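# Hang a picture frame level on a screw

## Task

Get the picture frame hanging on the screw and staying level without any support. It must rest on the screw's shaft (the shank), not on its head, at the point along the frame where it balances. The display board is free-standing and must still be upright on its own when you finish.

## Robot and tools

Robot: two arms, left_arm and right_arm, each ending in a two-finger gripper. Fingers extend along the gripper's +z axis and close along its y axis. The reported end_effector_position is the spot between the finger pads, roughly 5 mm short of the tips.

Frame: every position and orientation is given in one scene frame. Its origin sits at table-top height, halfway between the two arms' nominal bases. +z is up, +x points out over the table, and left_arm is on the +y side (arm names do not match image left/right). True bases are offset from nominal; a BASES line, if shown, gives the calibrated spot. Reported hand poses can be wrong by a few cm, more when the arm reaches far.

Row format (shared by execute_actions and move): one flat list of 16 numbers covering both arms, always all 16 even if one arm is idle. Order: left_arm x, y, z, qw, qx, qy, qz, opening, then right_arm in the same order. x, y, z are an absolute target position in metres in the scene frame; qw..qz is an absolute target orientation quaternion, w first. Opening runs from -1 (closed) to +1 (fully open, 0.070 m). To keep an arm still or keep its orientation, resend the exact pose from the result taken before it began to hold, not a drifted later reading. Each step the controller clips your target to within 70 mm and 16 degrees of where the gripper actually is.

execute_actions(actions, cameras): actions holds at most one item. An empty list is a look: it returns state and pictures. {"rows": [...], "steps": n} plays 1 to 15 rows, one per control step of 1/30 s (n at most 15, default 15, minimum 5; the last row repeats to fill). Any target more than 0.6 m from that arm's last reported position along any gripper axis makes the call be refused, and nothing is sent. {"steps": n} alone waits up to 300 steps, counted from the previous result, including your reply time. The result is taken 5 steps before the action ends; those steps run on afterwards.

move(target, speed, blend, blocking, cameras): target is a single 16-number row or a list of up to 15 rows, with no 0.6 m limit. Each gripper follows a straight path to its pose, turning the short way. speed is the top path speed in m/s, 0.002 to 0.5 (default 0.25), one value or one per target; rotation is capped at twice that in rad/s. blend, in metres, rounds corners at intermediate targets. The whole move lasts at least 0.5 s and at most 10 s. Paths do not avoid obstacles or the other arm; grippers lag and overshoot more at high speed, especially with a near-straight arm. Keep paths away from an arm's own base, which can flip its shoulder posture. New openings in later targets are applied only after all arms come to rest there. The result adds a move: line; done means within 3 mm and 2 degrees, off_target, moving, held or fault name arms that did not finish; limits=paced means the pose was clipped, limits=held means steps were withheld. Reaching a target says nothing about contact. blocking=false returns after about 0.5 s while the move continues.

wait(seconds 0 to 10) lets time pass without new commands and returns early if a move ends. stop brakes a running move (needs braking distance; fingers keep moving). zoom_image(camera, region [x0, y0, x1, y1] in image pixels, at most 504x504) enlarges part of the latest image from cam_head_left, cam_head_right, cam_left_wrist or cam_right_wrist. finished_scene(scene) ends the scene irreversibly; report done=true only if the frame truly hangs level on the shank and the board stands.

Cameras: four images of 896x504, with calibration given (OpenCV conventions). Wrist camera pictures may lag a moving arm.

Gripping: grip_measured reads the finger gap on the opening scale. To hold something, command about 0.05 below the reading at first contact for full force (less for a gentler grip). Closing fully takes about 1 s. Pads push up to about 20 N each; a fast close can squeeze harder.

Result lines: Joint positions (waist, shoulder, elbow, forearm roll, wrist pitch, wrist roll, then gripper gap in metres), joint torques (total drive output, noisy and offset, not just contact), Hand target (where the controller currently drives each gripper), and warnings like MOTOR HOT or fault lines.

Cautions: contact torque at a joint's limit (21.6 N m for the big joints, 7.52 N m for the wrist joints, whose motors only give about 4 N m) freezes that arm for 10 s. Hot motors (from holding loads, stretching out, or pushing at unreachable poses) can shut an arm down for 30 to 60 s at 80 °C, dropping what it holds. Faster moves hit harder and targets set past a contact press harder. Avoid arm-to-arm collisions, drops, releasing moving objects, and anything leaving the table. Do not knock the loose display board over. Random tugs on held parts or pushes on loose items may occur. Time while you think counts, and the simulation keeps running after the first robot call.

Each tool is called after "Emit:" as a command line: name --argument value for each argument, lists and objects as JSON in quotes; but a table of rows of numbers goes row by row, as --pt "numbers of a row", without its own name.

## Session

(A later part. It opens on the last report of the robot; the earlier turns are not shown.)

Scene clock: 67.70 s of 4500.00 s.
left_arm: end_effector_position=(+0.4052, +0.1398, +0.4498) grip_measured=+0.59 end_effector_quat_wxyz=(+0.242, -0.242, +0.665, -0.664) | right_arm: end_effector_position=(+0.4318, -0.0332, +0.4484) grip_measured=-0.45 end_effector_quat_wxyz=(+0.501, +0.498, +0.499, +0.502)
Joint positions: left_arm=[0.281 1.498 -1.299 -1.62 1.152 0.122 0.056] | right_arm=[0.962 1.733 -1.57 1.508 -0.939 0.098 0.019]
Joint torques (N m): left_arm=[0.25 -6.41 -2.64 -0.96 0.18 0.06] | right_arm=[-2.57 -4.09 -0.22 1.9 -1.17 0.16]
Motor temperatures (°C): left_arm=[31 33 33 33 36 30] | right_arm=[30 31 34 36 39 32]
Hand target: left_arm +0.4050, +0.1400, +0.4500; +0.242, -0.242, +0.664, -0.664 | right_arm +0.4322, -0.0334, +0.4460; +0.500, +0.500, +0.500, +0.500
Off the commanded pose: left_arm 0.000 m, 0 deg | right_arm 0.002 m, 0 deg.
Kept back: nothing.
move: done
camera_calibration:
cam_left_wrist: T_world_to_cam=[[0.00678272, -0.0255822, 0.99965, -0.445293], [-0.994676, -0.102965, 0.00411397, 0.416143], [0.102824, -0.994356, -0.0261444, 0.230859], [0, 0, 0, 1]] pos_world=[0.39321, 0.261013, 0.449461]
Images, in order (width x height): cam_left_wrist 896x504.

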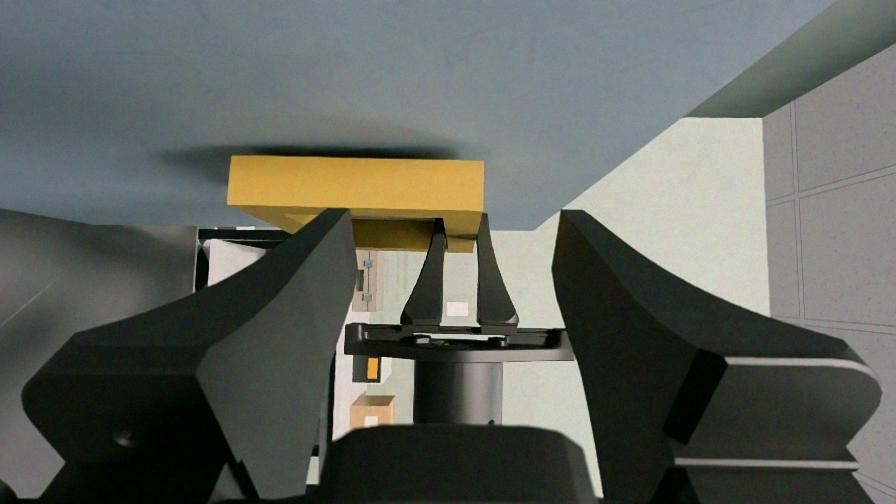

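Emit:
wait --seconds 0.05 --cameras '["cam_right_wrist", "cam_head_left", "cam_head_right"]'

Emit:
zoom_image --camera "cam_head_right" --region '[390, 10, 520, 110]'

Emit:
zoom_image --camera "cam_head_left" --region '[410, 10, 540, 110]'

Scene clock: 74.20 s of 4500.00 s.
left_arm: end_effector_position=(+0.4052, +0.1398, +0.4498) grip_measured=+0.59 end_effector_quat_wxyz=(+0.242, -0.242, +0.665, -0.664) | right_arm: end_effector_position=(+0.4322, -0.0336, +0.4468) grip_measured=-0.44 end_effector_quat_wxyz=(+0.501, +0.499, +0.500, +0.500)
Joint positions: left_arm=[0.281 1.498 -1.299 -1.62 1.152 0.122 0.056] | right_arm=[0.961 1.734 -1.567 1.509 -0.94 0.098 0.02]
Joint torques (N m): left_arm=[0.23 -6.34 -2.5 -0.94 0.19 0.08] | right_arm=[-6.66 1.19 1.81 3.87 -1.14 0.34]
Motor temperatures (°C): left_arm=[31 33 33 33 36 30] | right_arm=[30 31 34 38 39 32]
Hand target: left_arm +0.4050, +0.1400, +0.4500; +0.242, -0.242, +0.664, -0.664 | right_arm +0.4322, -0.0334, +0.4460; +0.500, +0.500, +0.500, +0.500
Off the commanded pose: left_arm 0.000 m, 0 deg | right_arm 0.001 m, 0 deg.
Steps of this call (1-195: nothing new was sent). Readings (end_effector_position of left_arm | right_arm):
1: (+0.4052, +0.1398, +0.4498) | (+0.4318, -0.0332, +0.4484)
2: (+0.4052, +0.1398, +0.4498) | (+0.4318, -0.0332, +0.4484)
4: (+0.4052, +0.1398, +0.4498) | (+0.4318, -0.0332, +0.4482)
8: (+0.4052, +0.1398, +0.4498) | (+0.4318, -0.0332, +0.4479)
195: the state above
camera_calibration:
cam_right_wrist: T_world_to_cam=[[-0.00680761, 0.0363541, -0.999316, 0.451317], [-0.610271, 0.791507, 0.0329515, 0.269351], [0.792163, 0.610078, 0.0167976, -0.211075], [0, 0, 0, 1]] pos_world=[0.334655, -0.100828, 0.445679]
Images, in order (width x height): cam_head_left 896x504, cam_head_right 896x504, cam_right_wrist 896x504.

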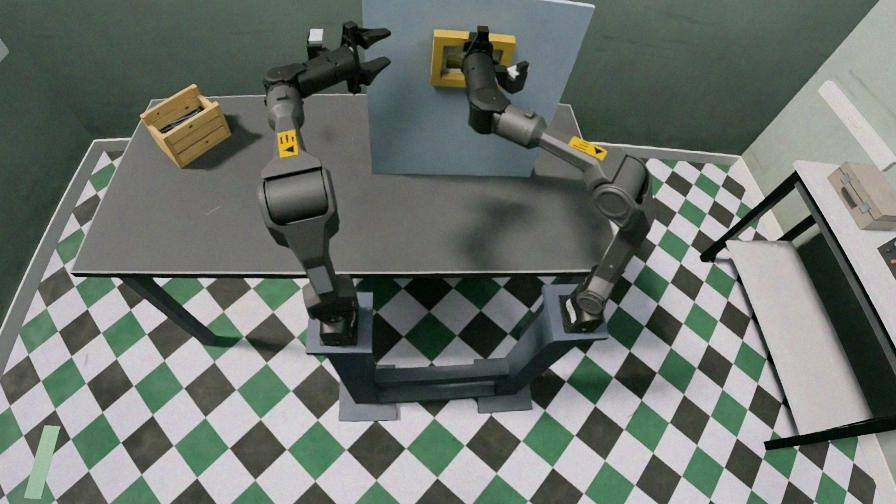

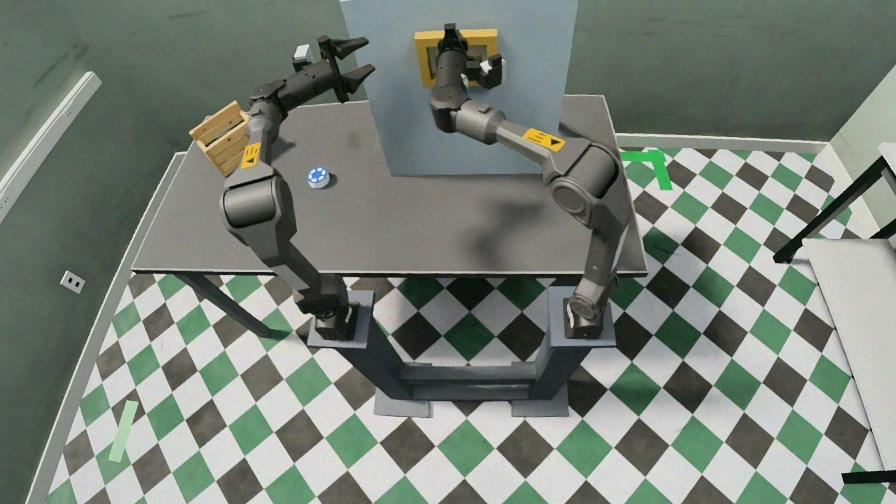

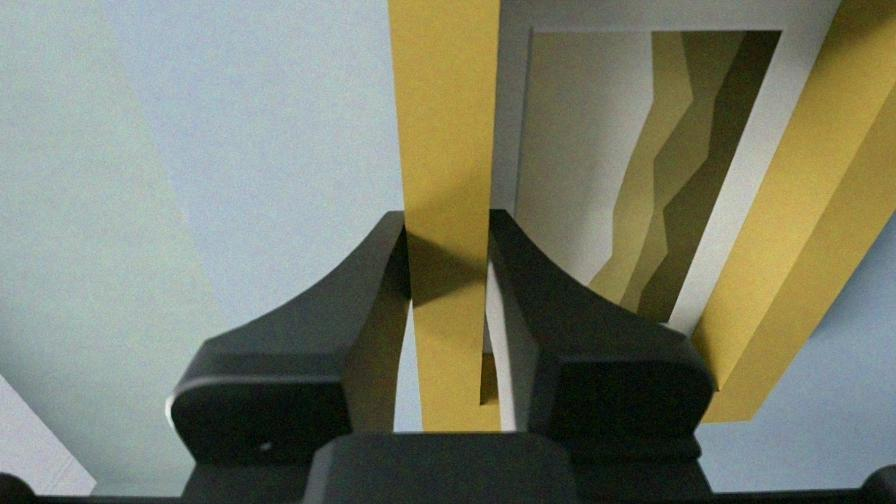

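Scaled by 3.877 from the camera's 896x504 image, which has a finer 1280x720 frame.

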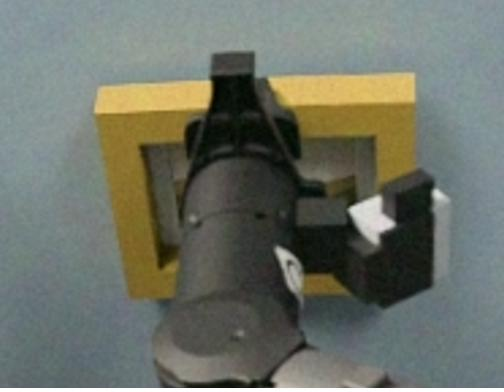

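Scaled by 3.877 from the camera's 896x504 image, which has a finer 1280x720 frame.

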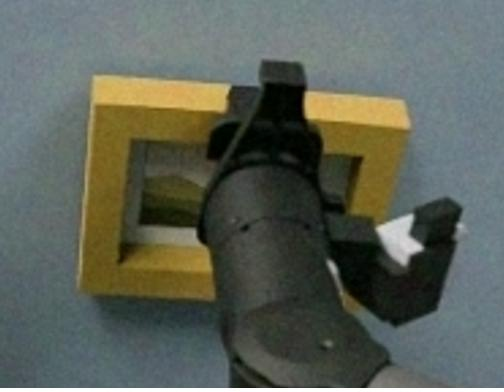

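Emit:
execute_actions --actions '[]' --cameras '["all"]'

Scene clock: 75.80 s of 4500.00 s.
left_arm: end_effector_position=(+0.4052, +0.1398, +0.4498) grip_measured=+0.59 end_effector_quat_wxyz=(+0.242, -0.242, +0.665, -0.664) | right_arm: end_effector_position=(+0.4322, -0.0336, +0.4468) grip_measured=-0.44 end_effector_quat_wxyz=(+0.501, +0.499, +0.500, +0.500)
Joint positions: left_arm=[0.281 1.498 -1.299 -1.62 1.152 0.122 0.056] | right_arm=[0.961 1.734 -1.567 1.509 -0.94 0.098 0.02]
Joint torques (N m): left_arm=[0.25 -6.37 -2.51 -0.93 0.17 0.08] | right_arm=[-6.56 1.17 1.62 3.86 -1.09 0.4]
Motor temperatures (°C): left_arm=[31 33 33 33 36 30] | right_arm=[30 31 34 39 39 32]
Hand target: left_arm +0.4050, +0.1400, +0.4500; +0.242, -0.242, +0.664, -0.664 | right_arm +0.4322, -0.0334, +0.4460; +0.500, +0.500, +0.500, +0.500
Off the commanded pose: left_arm 0.000 m, 0 deg | right_arm 0.001 m, 0 deg.
Steps of this call (1-48: nothing new was sent). Readings (end_effector_position of left_arm | right_arm):
1: (+0.4052, +0.1398, +0.4498) | (+0.4322, -0.0336, +0.4468)
2: (+0.4052, +0.1398, +0.4498) | (+0.4322, -0.0336, +0.4468)
4: (+0.4052, +0.1398, +0.4498) | (+0.4322, -0.0336, +0.4468)
8: (+0.4052, +0.1398, +0.4498) | (+0.4322, -0.0336, +0.4468)
48: the state above
camera_calibration:
cam_left_wrist: T_world_to_cam=[[0.00678272, -0.0255822, 0.99965, -0.445293], [-0.994676, -0.102965, 0.00411397, 0.416143], [0.102824, -0.994356, -0.0261444, 0.230859], [0, 0, 0, 1]] pos_world=[0.39321, 0.261013, 0.449461]
cam_right_wrist: T_world_to_cam=[[-0.00680761, 0.0363541, -0.999316, 0.451317], [-0.610271, 0.791507, 0.0329515, 0.269351], [0.792163, 0.610078, 0.0167976, -0.211075], [0, 0, 0, 1]] pos_world=[0.334655, -0.100828, 0.445679]

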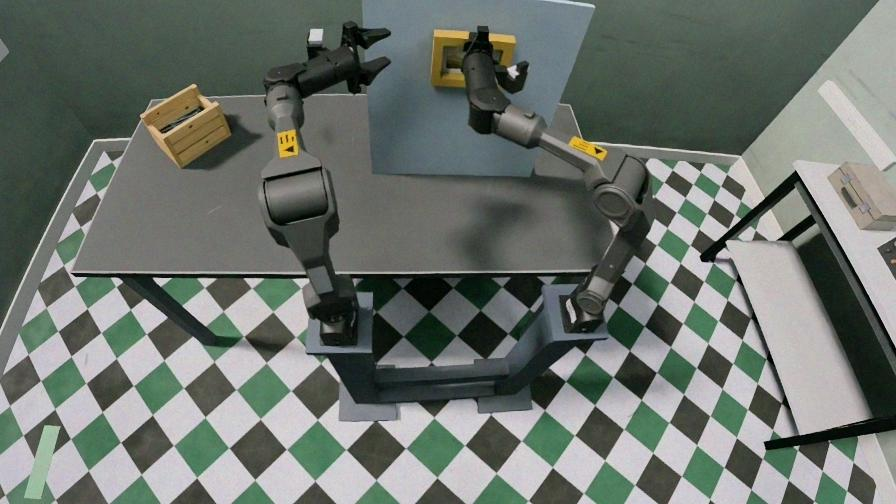

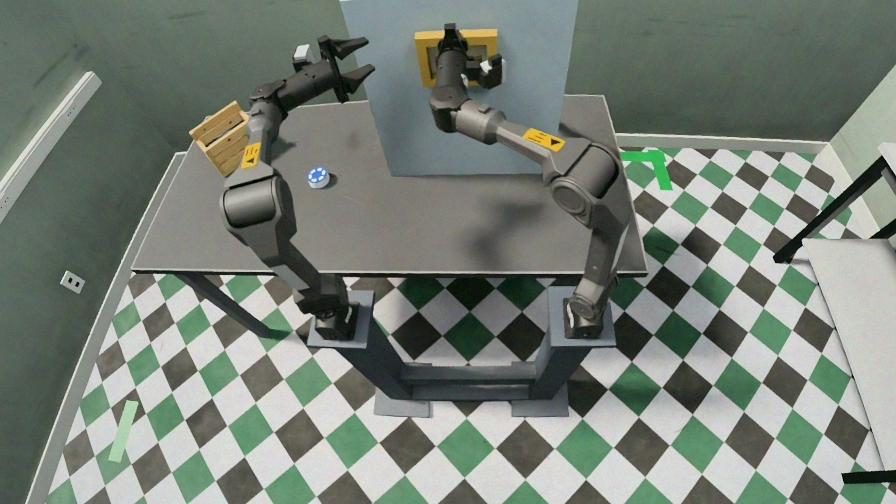

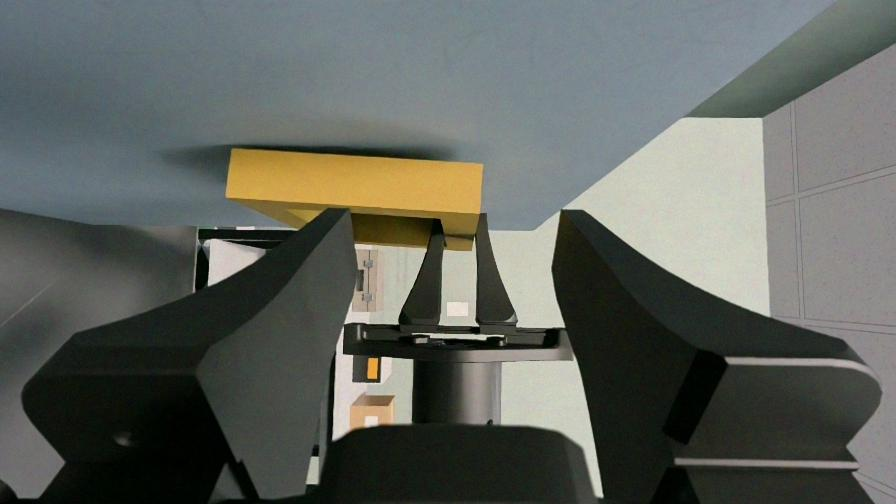

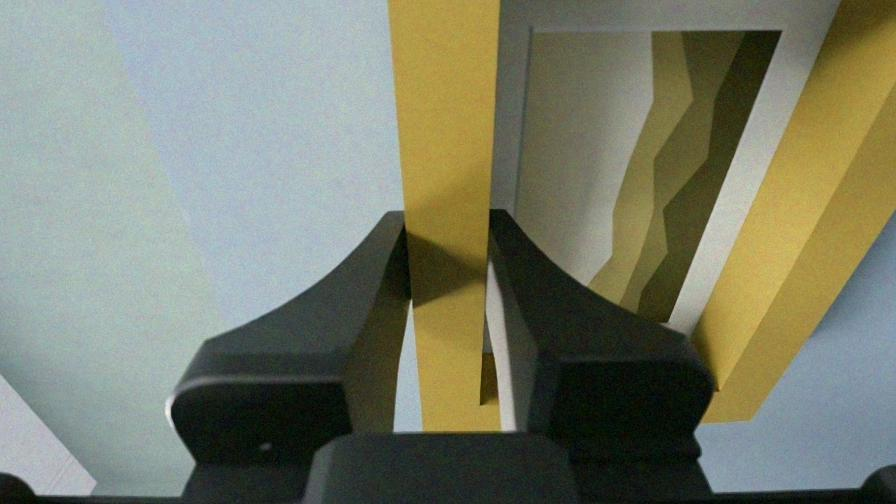

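Emit:
zoom_image --camera "cam_left_wrist" --region '[380, 120, 520, 260]'

Emit:
zoom_image --camera "cam_head_right" --region '[390, 10, 530, 110]'

Emit:
zoom_image --camera "cam_head_left" --region '[410, 10, 550, 110]'

Scaled by 3.600 from the camera's 896x504 image, which has a finer 1280x720 frame.

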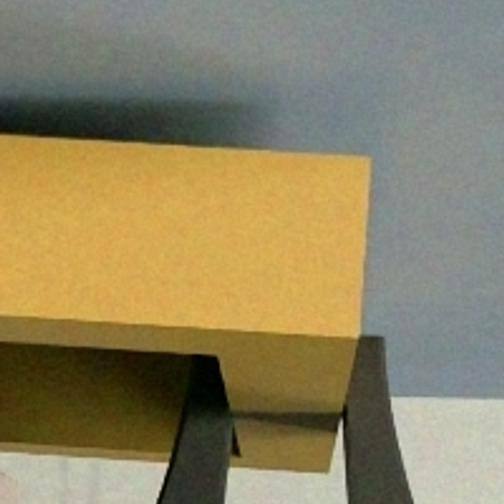

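Scaled by 3.600 from the camera's 896x504 image, which has a finer 1280x720 frame.

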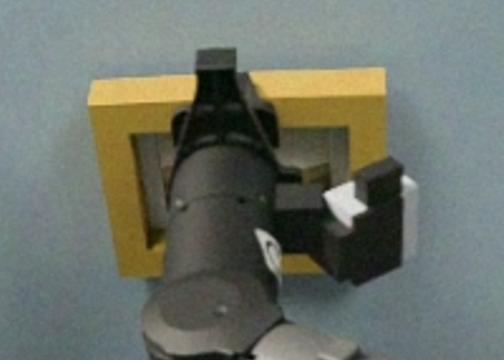

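Scaled by 3.600 from the camera's 896x504 image, which has a finer 1280x720 frame.

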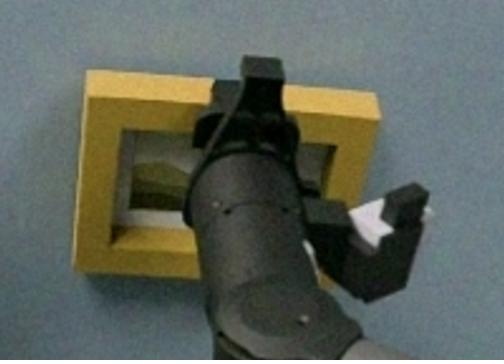

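Emit:
move --target '[0.405, 0.14, 0.45, 0.242, -0.242, 0.665, -0.665, 0.59, 0.4312, -0.0335, 0.4466, 0.5, 0.5, 0.5, 0.5, -0.50]' --speed 0.01 --cameras '[]'

Scene clock: 78.00 s of 4500.00 s.
left_arm: end_effector_position=(+0.4052, +0.1398, +0.4498) grip_measured=+0.59 end_effector_quat_wxyz=(+0.242, -0.242, +0.665, -0.664) | right_arm: end_effector_position=(+0.4318, -0.0339, +0.4462) grip_measured=-0.44 end_effector_quat_wxyz=(+0.501, +0.500, +0.500, +0.499)
Joint positions: left_arm=[0.281 1.498 -1.299 -1.62 1.152 0.122 0.056] | right_arm=[0.962 1.733 -1.566 1.513 -0.942 0.097 0.02]
Joint torques (N m): left_arm=[0.1 -6.45 -2.64 -0.94 0.21 0.07] | right_arm=[-3.65 -0.73 1.59 3.53 -1.17 0.02]
Motor temperatures (°C): left_arm=[31 33 33 33 36 30] | right_arm=[30 31 34 40 39 32]
Hand target: left_arm +0.4050, +0.1400, +0.4500; +0.242, -0.242, +0.664, -0.664 | right_arm +0.4312, -0.0335, +0.4466; +0.500, +0.500, +0.500, +0.500
Off the commanded pose: left_arm 0.000 m, 0 deg | right_arm 0.001 m, 0 deg.
Kept back: nothing.
move: done
No camera images: "cameras" was empty.

Emit:
move --target '[0.405, 0.14, 0.45, 0.242, -0.242, 0.665, -0.665, 0.59, 0.4304, -0.0337, 0.4475, 0.5, 0.5, 0.5, 0.5, -0.50]' --speed 0.01 --cameras '[]'

Scene clock: 79.03 s of 4500.00 s.
left_arm: end_effector_position=(+0.4052, +0.1398, +0.4498) grip_measured=+0.59 end_effector_quat_wxyz=(+0.242, -0.242, +0.665, -0.664) | right_arm: end_effector_position=(+0.4307, -0.0338, +0.4467) grip_measured=-0.43 end_effector_quat_wxyz=(+0.500, +0.501, +0.500, +0.499)
Joint positions: left_arm=[0.281 1.498 -1.299 -1.62 1.152 0.122 0.056] | right_arm=[0.965 1.73 -1.566 1.518 -0.944 0.093 0.02]
Joint torques (N m): left_arm=[0.1 -6.41 -2.78 -0.98 0.18 0.08] | right_arm=[-1.25 -2.77 0.53 2.64 -1.07 -0.05]
Motor temperatures (°C): left_arm=[31 33 33 33 36 30] | right_arm=[30 31 34 40 39 32]
Hand target: left_arm +0.4050, +0.1400, +0.4500; +0.242, -0.242, +0.664, -0.664 | right_arm +0.4304, -0.0337, +0.4475; +0.500, +0.500, +0.500, +0.500
Off the commanded pose: left_arm 0.000 m, 0 deg | right_arm 0.001 m, 0 deg.
Kept back: nothing.
move: done
No camera images: "cameras" was empty.

Emit:
move --target '[0.405, 0.14, 0.45, 0.242, -0.242, 0.665, -0.665, 0.59, 0.4292, -0.0337, 0.4478, 0.5, 0.5, 0.5, 0.5, -0.50]' --speed 0.01 --cameras '["cam_left_wrist"]'

Scene clock: 80.10 s of 4500.00 s.
left_arm: end_effector_position=(+0.4052, +0.1398, +0.4498) grip_measured=+0.59 end_effector_quat_wxyz=(+0.242, -0.242, +0.665, -0.664) | right_arm: end_effector_position=(+0.4295, -0.0339, +0.4473) grip_measured=-0.43 end_effector_quat_wxyz=(+0.500, +0.500, +0.500, +0.500)
Joint positions: left_arm=[0.281 1.498 -1.299 -1.62 1.152 0.122 0.056] | right_arm=[0.968 1.727 -1.565 1.518 -0.947 0.092 0.02]
Joint torques (N m): left_arm=[-0.13 -6.39 -2.61 -0.95 0.17 0.09] | right_arm=[-0.39 -4.7 -0.8 1.5 -0.84 -0.1]
Motor temperatures (°C): left_arm=[31 33 33 33 36 30] | right_arm=[30 31 34 40 39 32]
Hand target: left_arm +0.4050, +0.1400, +0.4500; +0.242, -0.242, +0.664, -0.664 | right_arm +0.4292, -0.0337, +0.4478; +0.500, +0.500, +0.500, +0.500
Off the commanded pose: left_arm 0.000 m, 0 deg | right_arm 0.001 m, 0 deg.
Kept back: nothing.
move: done
camera_calibration:
cam_left_wrist: T_world_to_cam=[[0.00678272, -0.0255822, 0.99965, -0.445293], [-0.994676, -0.102965, 0.00411397, 0.416143], [0.102824, -0.994356, -0.0261444, 0.230859], [0, 0, 0, 1]] pos_world=[0.39321, 0.261013, 0.449461]
Images, in order (width x height): cam_left_wrist 896x504.

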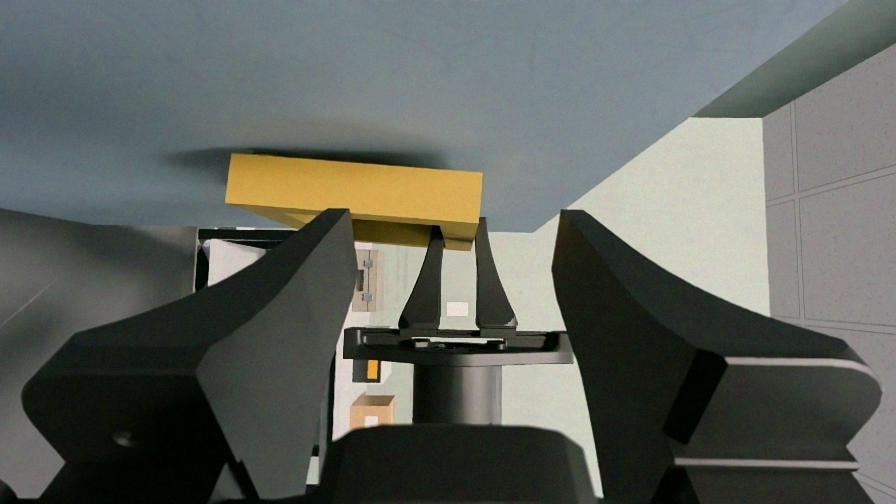

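Emit:
move --pt "0.41 0.14 0.58 0.2739 0.4743 0.8216 -0.1581 0.59 0.4292 -0.0337 0.4478 0.5 0.5 0.5 0.5 -0.50" --pt "0.463 -0.034 0.575 0.2739 0.4743 0.8216 -0.1581 0.59 0.4292 -0.0337 0.4478 0.5 0.5 0.5 0.5 -0.50" --speed '[0.3, 0.2]' --blend 0.02 --cameras '["cam_left_wrist", "cam_head_left"]'

Scene clock: 89.97 s of 4500.00 s.
left_arm: end_effector_position=(+0.4632, -0.0340, +0.5736) grip_measured=+0.59 end_effector_quat_wxyz=(+0.634, +0.330, +0.673, -0.189) | right_arm: end_effector_position=(+0.4295, -0.0339, +0.4473) grip_measured=-0.44 end_effector_quat_wxyz=(+0.500, +0.500, +0.500, +0.500)
Joint positions: left_arm=[-0.381 2.061 -2.796 -0.427 0.998 0.454 0.056] | right_arm=[0.968 1.727 -1.565 1.518 -0.947 0.092 0.02]
Joint torques (N m): left_arm=[0.59 -9.19 -2.06 -0.35 -1.11 -0.13] | right_arm=[0.96 -7.32 -3.55 -0.16 -0.41 -0.12]
Motor temperatures (°C): left_arm=[31 33 33 33 36 30] | right_arm=[30 31 34 38 39 32]
Hand target: left_arm +0.4625, -0.0338, +0.5744; +0.635, +0.330, +0.673, -0.189 | right_arm +0.4292, -0.0337, +0.4478; +0.500, +0.500, +0.500, +0.500
Off the commanded pose: left_arm 0.001 m, 48 deg; orientation clipped | right_arm 0.001 m, 0 deg.
elbow stopped short (left arm): the move would have taken joint 3 (elbow) straighter than the controller allows.
Kept back: nothing.
move: off_target (left_arm); limits=paced
camera_calibration:
cam_left_wrist: T_world_to_cam=[[-0.66616, -0.724219, -0.17815, 0.389665], [-0.392615, 0.543624, -0.74184, 0.626417], [0.634101, -0.42424, -0.64648, 0.184395], [0, 0, 0, 1]] pos_world=[0.388595, 0.0198954, 0.653327]
Images, in order (width x height): cam_head_left 896x504, cam_left_wrist 896x504.

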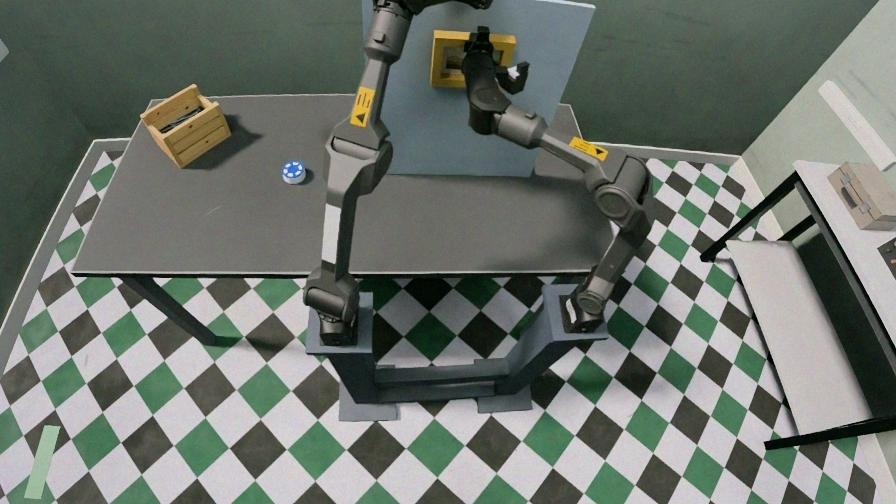

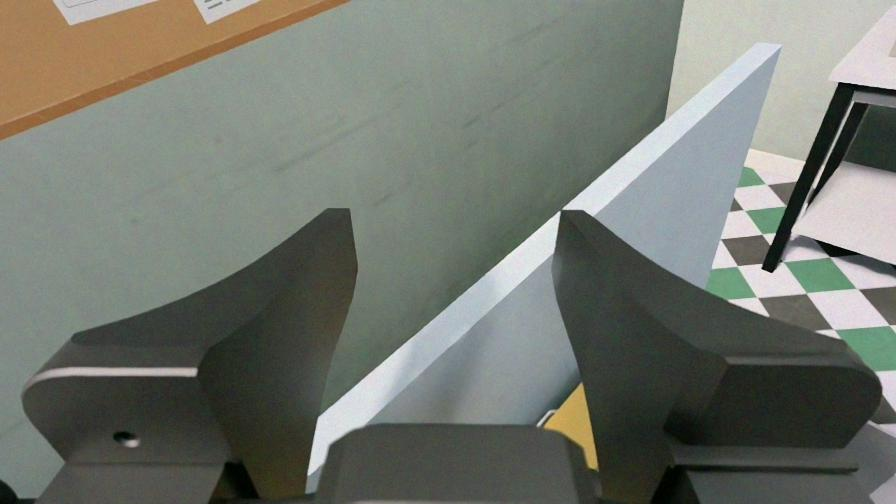

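Emit:
move --pt "0.38 0.10 0.60 0.3303 -0.1398 0.8593 -0.3638 0.59 0.4292 -0.0337 0.4478 0.5 0.5 0.5 0.5 -0.50" --pt "0.44 0.064 0.537 0.3303 -0.1398 0.8593 -0.3638 0.59 0.4292 -0.0337 0.4478 0.5 0.5 0.5 0.5 -0.50" --speed '[0.25, 0.1]' --cameras '["cam_left_wrist", "cam_head_left"]'

Scene clock: 96.07 s of 4500.00 s.
left_arm: end_effector_position=(+0.4408, +0.0636, +0.5352) grip_measured=+0.59 end_effector_quat_wxyz=(+0.384, -0.145, +0.822, -0.396) | right_arm: end_effector_position=(+0.4295, -0.0339, +0.4473) grip_measured=-0.44 end_effector_quat_wxyz=(+0.500, +0.500, +0.500, +0.500)
Joint positions: left_arm=[-0.188 1.828 -2.494 -0.423 1.223 -0.643 0.056] | right_arm=[0.968 1.727 -1.565 1.518 -0.947 0.092 0.02]
Joint torques (N m): left_arm=[-0.03 -7.44 -2.67 -0.23 -0.48 -0.13] | right_arm=[0.92 -7.31 -3.54 -0.16 -0.38 -0.11]
Motor temperatures (°C): left_arm=[31 33 33 33 36 30] | right_arm=[30 31 34 37 39 32]
Hand target: left_arm +0.4398, +0.0640, +0.5365; +0.385, -0.144, +0.821, -0.396 | right_arm +0.4292, -0.0337, +0.4478; +0.500, +0.500, +0.500, +0.500
Off the commanded pose: left_arm 0.002 m, 8 deg | right_arm 0.001 m, 0 deg.
elbow stopped short (left arm): the move would have taken joint 3 (elbow) straighter than the controller allows.
joint sent to its limit (left arm) — joint 5 (wrist pitch), upper limit.
Kept back: nothing.
move: off_target (left_arm); limits=paced
camera_calibration:
cam_left_wrist: T_world_to_cam=[[-0.055803, -0.663459, 0.746129, -0.328937], [-0.967328, -0.149176, -0.204994, 0.546223], [0.24731, -0.733191, -0.633458, 0.398357], [0, 0, 0, 1]] pos_world=[0.411504, 0.155319, 0.609745]
Images, in order (width x height): cam_head_left 896x504, cam_left_wrist 896x504.

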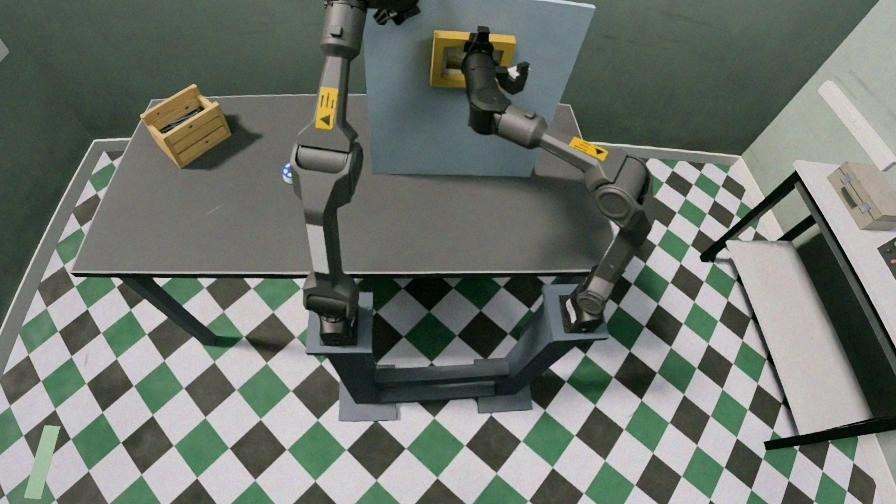

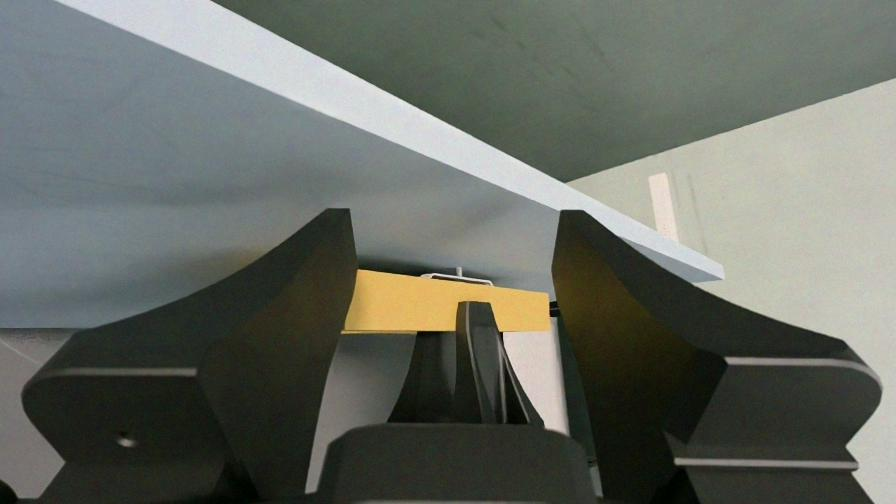

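Excellent view of the hanger and screw. Zooming.

Emit:
zoom_image --camera "cam_left_wrist" --region '[400, 240, 520, 310]'

Scaled by 4.200 from the camera's 896x504 image, which has a finer 1280x720 frame.

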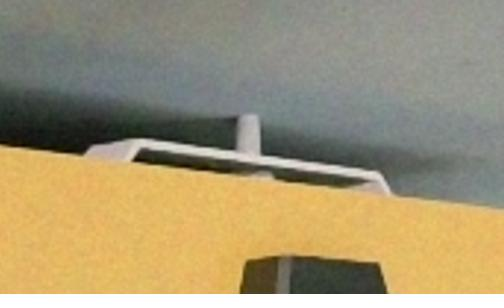

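Emit:
move --pt "0.4408 0.0636 0.5352 0.384 -0.145 0.822 -0.396 0.59 0.4294 -0.0339 0.4474 0.5 0.5 0.5 0.5 -0.44" --pt "0.4408 0.0636 0.5352 0.384 -0.145 0.822 -0.396 0.59 0.4294 -0.0339 0.4474 0.5 0.5 0.5 0.5 -0.40" --pt "0.4408 0.0636 0.5352 0.384 -0.145 0.822 -0.396 0.59 0.4294 -0.0339 0.4474 0.5 0.5 0.5 0.5 -0.34" --speed 0.02 --cameras '["cam_left_wrist", "cam_right_wrist"]'

Emit:
zoom_image --camera "cam_left_wrist" --region '[400, 240, 520, 310]'

Scene clock: 101.80 s of 4500.00 s.
left_arm: end_effector_position=(+0.4407, +0.0637, +0.5355) grip_measured=+0.59 end_effector_quat_wxyz=(+0.384, -0.145, +0.821, -0.396) | right_arm: end_effector_position=(+0.4295, -0.0337, +0.4467) grip_measured=-0.34 end_effector_quat_wxyz=(+0.500, +0.500, +0.501, +0.499)
Joint positions: left_arm=[-0.188 1.827 -2.493 -0.423 1.222 -0.643 0.056] | right_arm=[0.968 1.727 -1.562 1.516 -0.946 0.094 0.023]
Joint torques (N m): left_arm=[-0.63 -6.05 -2.2 -0.35 -1.38 -0.16] | right_arm=[0.72 -7.44 -4.65 -1.16 -0.07 -0.04]
Motor temperatures (°C): left_arm=[31 33 33 33 36 30] | right_arm=[30 31 34 37 39 32]
Hand target: left_arm +0.4408, +0.0636, +0.5352; +0.384, -0.145, +0.822, -0.396 | right_arm +0.4294, -0.0339, +0.4474; +0.500, +0.500, +0.500, +0.500
Off the commanded pose: left_arm 0.000 m, 0 deg | right_arm 0.001 m, 0 deg.
Kept back: nothing.
move: done
camera_calibration:
cam_left_wrist: T_world_to_cam=[[-0.0562411, -0.663168, 0.746355, -0.329082], [-0.967121, -0.149513, -0.205726, 0.546452], [0.248021, -0.733385, -0.632955, 0.398069], [0, 0, 0, 1]] pos_world=[0.411248, 0.155403, 0.609991]
cam_right_wrist: T_world_to_cam=[[-0.011098, 0.0375633, -0.999233, 0.453029], [-0.610265, 0.791355, 0.0365267, 0.266129], [0.792119, 0.610202, 0.0141411, -0.207626], [0, 0, 0, 1]] pos_world=[0.331901, -0.100925, 0.445897]
Images, in order (width x height): cam_left_wrist 896x504, cam_right_wrist 896x504.

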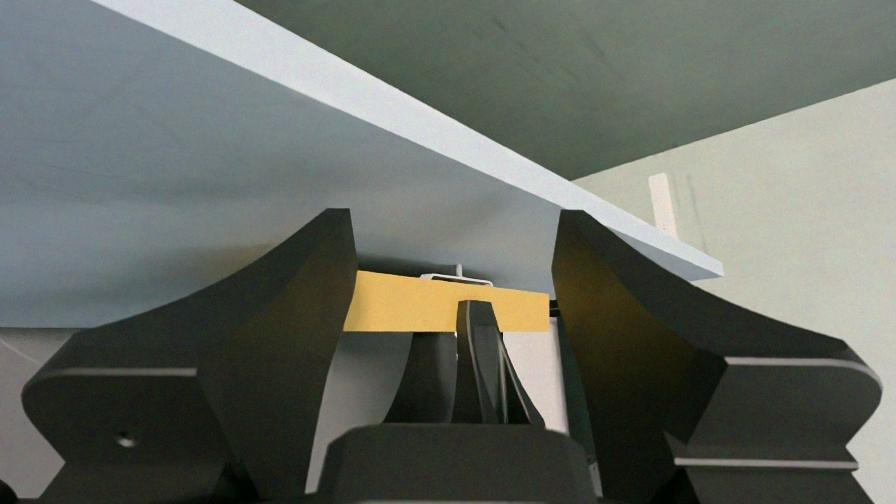

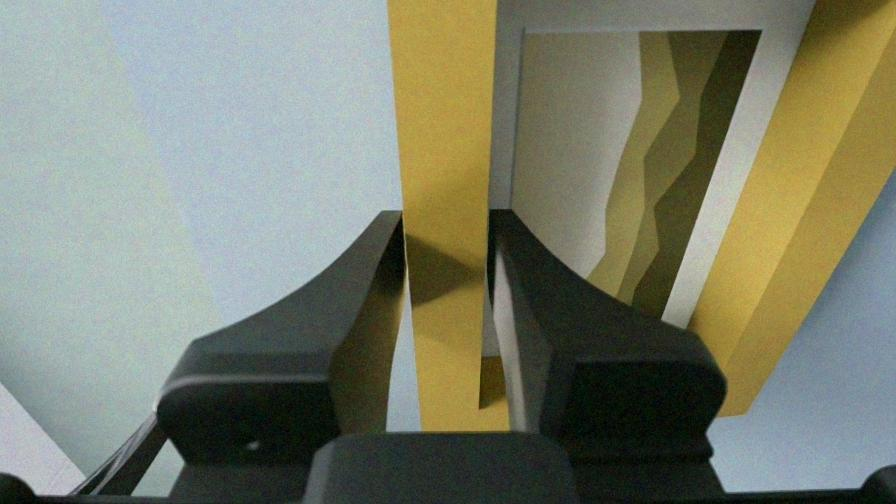

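Scaled by 4.200 from the camera's 896x504 image, which has a finer 1280x720 frame.

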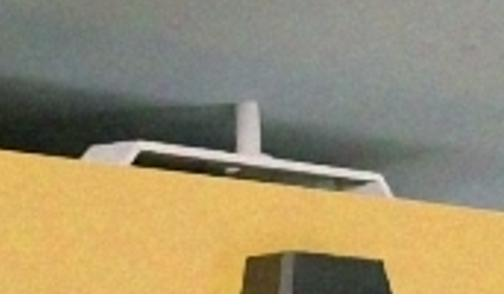

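Emit:
move --pt "0.4408 0.0636 0.5352 0.384 -0.145 0.822 -0.396 0.59 0.4294 -0.0339 0.4470 0.5 0.5 0.5 0.5 -0.24" --pt "0.4408 0.0636 0.5352 0.384 -0.145 0.822 -0.396 0.59 0.4294 -0.0339 0.4470 0.5 0.5 0.5 0.5 -0.1" --speed 0.02 --cameras '["cam_left_wrist", "cam_right_wrist"]'

Emit:
zoom_image --camera "cam_left_wrist" --region '[400, 240, 520, 310]'

Scene clock: 104.13 s of 4500.00 s.
left_arm: end_effector_position=(+0.4407, +0.0637, +0.5355) grip_measured=+0.59 end_effector_quat_wxyz=(+0.384, -0.145, +0.821, -0.396) | right_arm: end_effector_position=(+0.4295, -0.0336, +0.4465) grip_measured=-0.10 end_effector_quat_wxyz=(+0.500, +0.500, +0.500, +0.500)
Joint positions: left_arm=[-0.188 1.827 -2.493 -0.423 1.222 -0.643 0.056] | right_arm=[0.968 1.727 -1.561 1.515 -0.946 0.096 0.032]
Joint torques (N m): left_arm=[-0.83 -6.26 -2.67 -0.33 -1.34 -0.13] | right_arm=[0.69 -7.87 -3.52 -1.13 -0.03 0.17]
Motor temperatures (°C): left_arm=[31 33 33 33 36 30] | right_arm=[30 31 34 37 39 32]
Hand target: left_arm +0.4408, +0.0636, +0.5352; +0.384, -0.145, +0.822, -0.396 | right_arm +0.4294, -0.0339, +0.4470; +0.500, +0.500, +0.500, +0.500
Off the commanded pose: left_arm 0.000 m, 0 deg | right_arm 0.001 m, 0 deg.
Kept back: nothing.
move: done
camera_calibration:
cam_left_wrist: T_world_to_cam=[[-0.0562411, -0.663168, 0.746355, -0.329082], [-0.967121, -0.149513, -0.205726, 0.546452], [0.248021, -0.733385, -0.632955, 0.398069], [0, 0, 0, 1]] pos_world=[0.411248, 0.155403, 0.609991]
cam_right_wrist: T_world_to_cam=[[-0.01088, 0.0381747, -0.999212, 0.452776], [-0.610328, 0.79129, 0.0368767, 0.265991], [0.792074, 0.610248, 0.0146899, -0.207859], [0, 0, 0, 1]] pos_world=[0.331907, -0.100915, 0.445664]
Images, in order (width x height): cam_left_wrist 896x504, cam_right_wrist 896x504.

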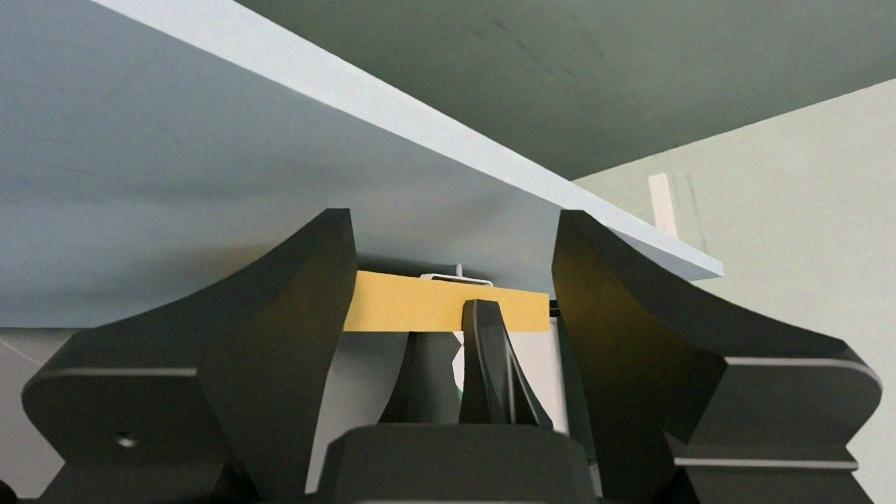

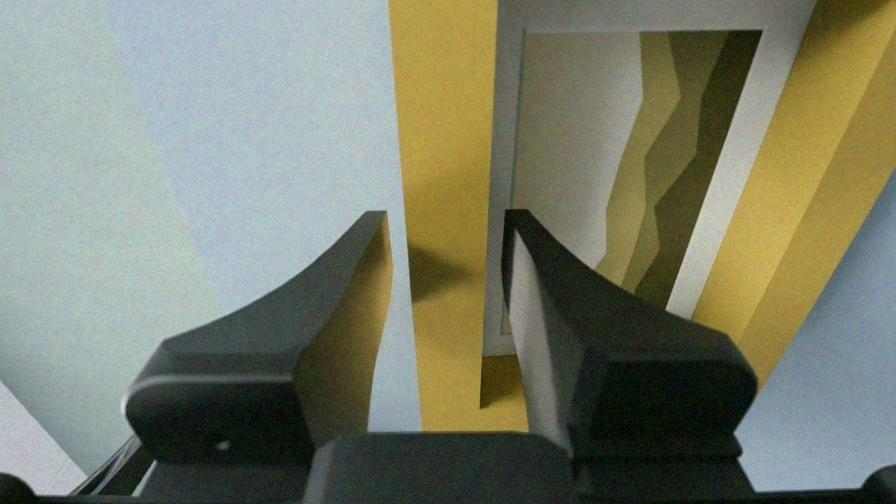

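Scaled by 4.200 from the camera's 896x504 image, which has a finer 1280x720 frame.

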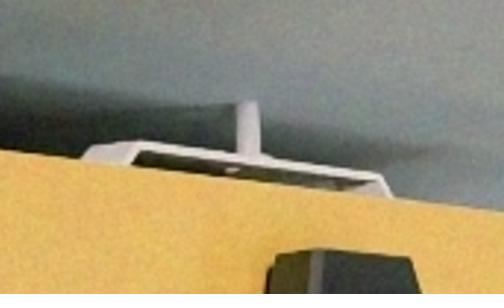

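Emit:
zoom_image --camera "cam_left_wrist" --region '[440, 255, 480, 295]'

Emit:
execute_actions --actions '[]' --cameras '["cam_head_left", "cam_head_right"]'

Emit:
zoom_image --camera "cam_head_left" --region '[420, 15, 532, 105]'

Emit:
zoom_image --camera "cam_head_right" --region '[400, 15, 512, 105]'

Scaled by 12.600 from the camera's 896x504 image, which has a finer 1280x720 frame.

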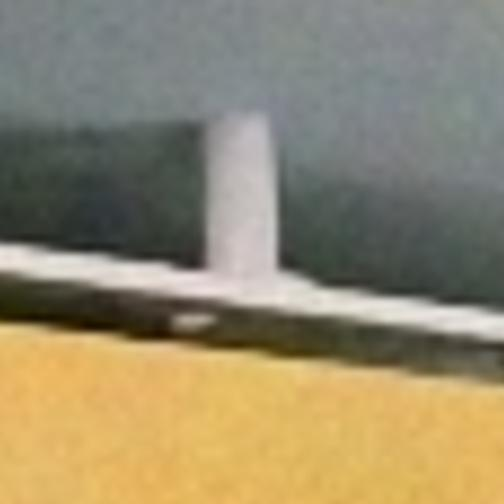

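Scene clock: 104.57 s of 4500.00 s.
left_arm: end_effector_position=(+0.4407, +0.0637, +0.5355) grip_measured=+0.59 end_effector_quat_wxyz=(+0.384, -0.145, +0.821, -0.396) | right_arm: end_effector_position=(+0.4295, -0.0336, +0.4465) grip_measured=-0.10 end_effector_quat_wxyz=(+0.500, +0.500, +0.500, +0.500)
Joint positions: left_arm=[-0.188 1.827 -2.493 -0.423 1.222 -0.643 0.056] | right_arm=[0.968 1.727 -1.561 1.515 -0.946 0.096 0.032]
Joint torques (N m): left_arm=[-0.53 -6.03 -2.77 -0.32 -1.34 -0.16] | right_arm=[0.69 -7.9 -3.58 -1.13 -0.04 0.17]
Motor temperatures (°C): left_arm=[31 33 33 33 36 30] | right_arm=[30 31 34 37 39 32]
Hand target: left_arm +0.4408, +0.0636, +0.5352; +0.384, -0.145, +0.822, -0.396 | right_arm +0.4294, -0.0339, +0.4470; +0.500, +0.500, +0.500, +0.500
Off the commanded pose: left_arm 0.000 m, 0 deg | right_arm 0.001 m, 0 deg.
Steps of this call (1-13: nothing new was sent). Readings (end_effector_position of left_arm | right_arm):
1: (+0.4407, +0.0637, +0.5355) | (+0.4295, -0.0336, +0.4465)
2: (+0.4407, +0.0637, +0.5355) | (+0.4295, -0.0336, +0.4465)
4: (+0.4407, +0.0637, +0.5355) | (+0.4295, -0.0336, +0.4465)
8: (+0.4407, +0.0637, +0.5355) | (+0.4295, -0.0336, +0.4465)
13: the state above
Images, in order (width x height): cam_head_left 896x504, cam_head_right 896x504.

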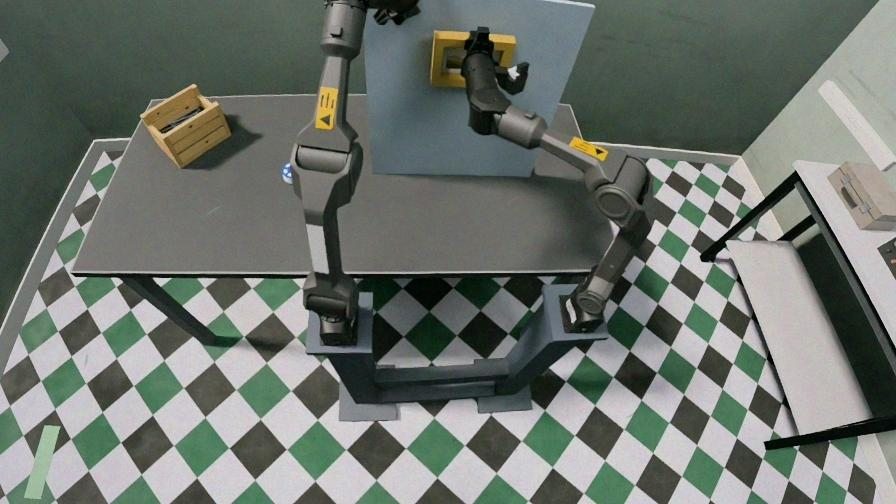

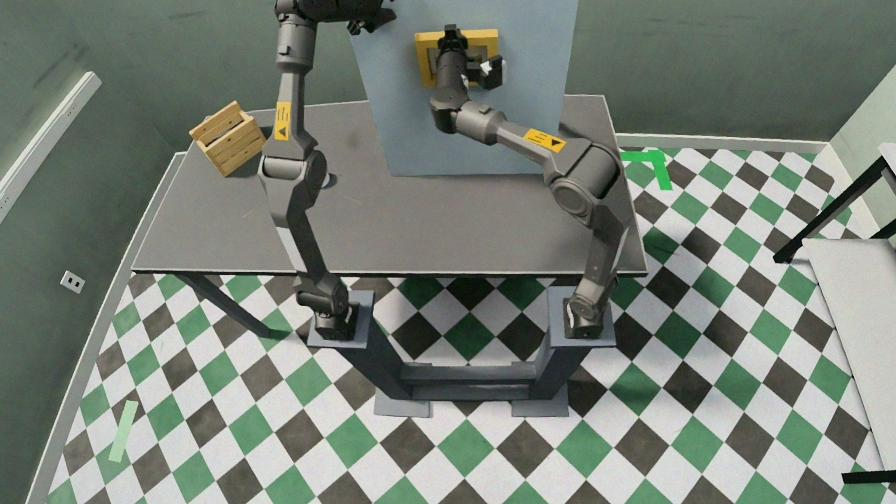

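Scaled by 4.500 from the camera's 896x504 image, which has a finer 1280x720 frame.

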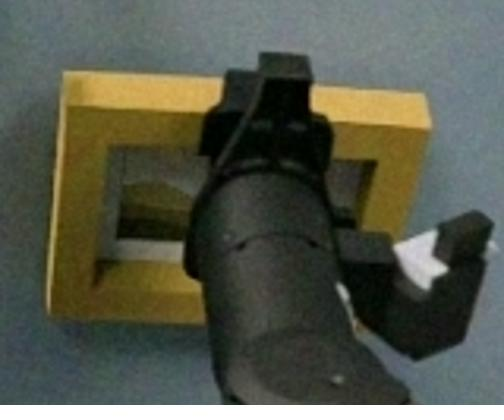

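Scaled by 4.500 from the camera's 896x504 image, which has a finer 1280x720 frame.

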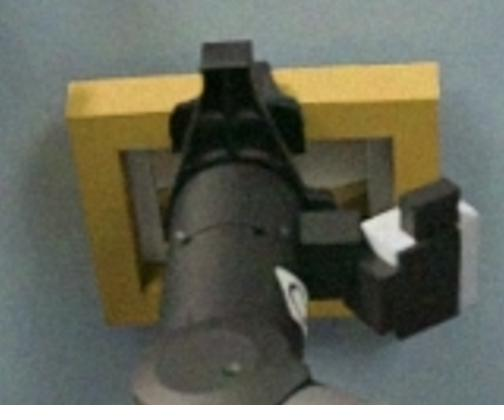

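Emit:
zoom_image --camera "cam_head_left" --region '[360, 130, 540, 200]'

Emit:
zoom_image --camera "cam_head_right" --region '[385, 130, 565, 200]'

Scaled by 2.800 from the camera's 896x504 image, which has a finer 1280x720 frame.

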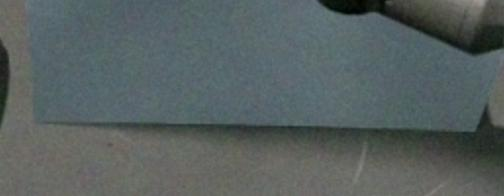

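Scaled by 2.800 from the camera's 896x504 image, which has a finer 1280x720 frame.

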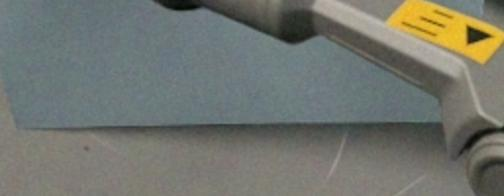

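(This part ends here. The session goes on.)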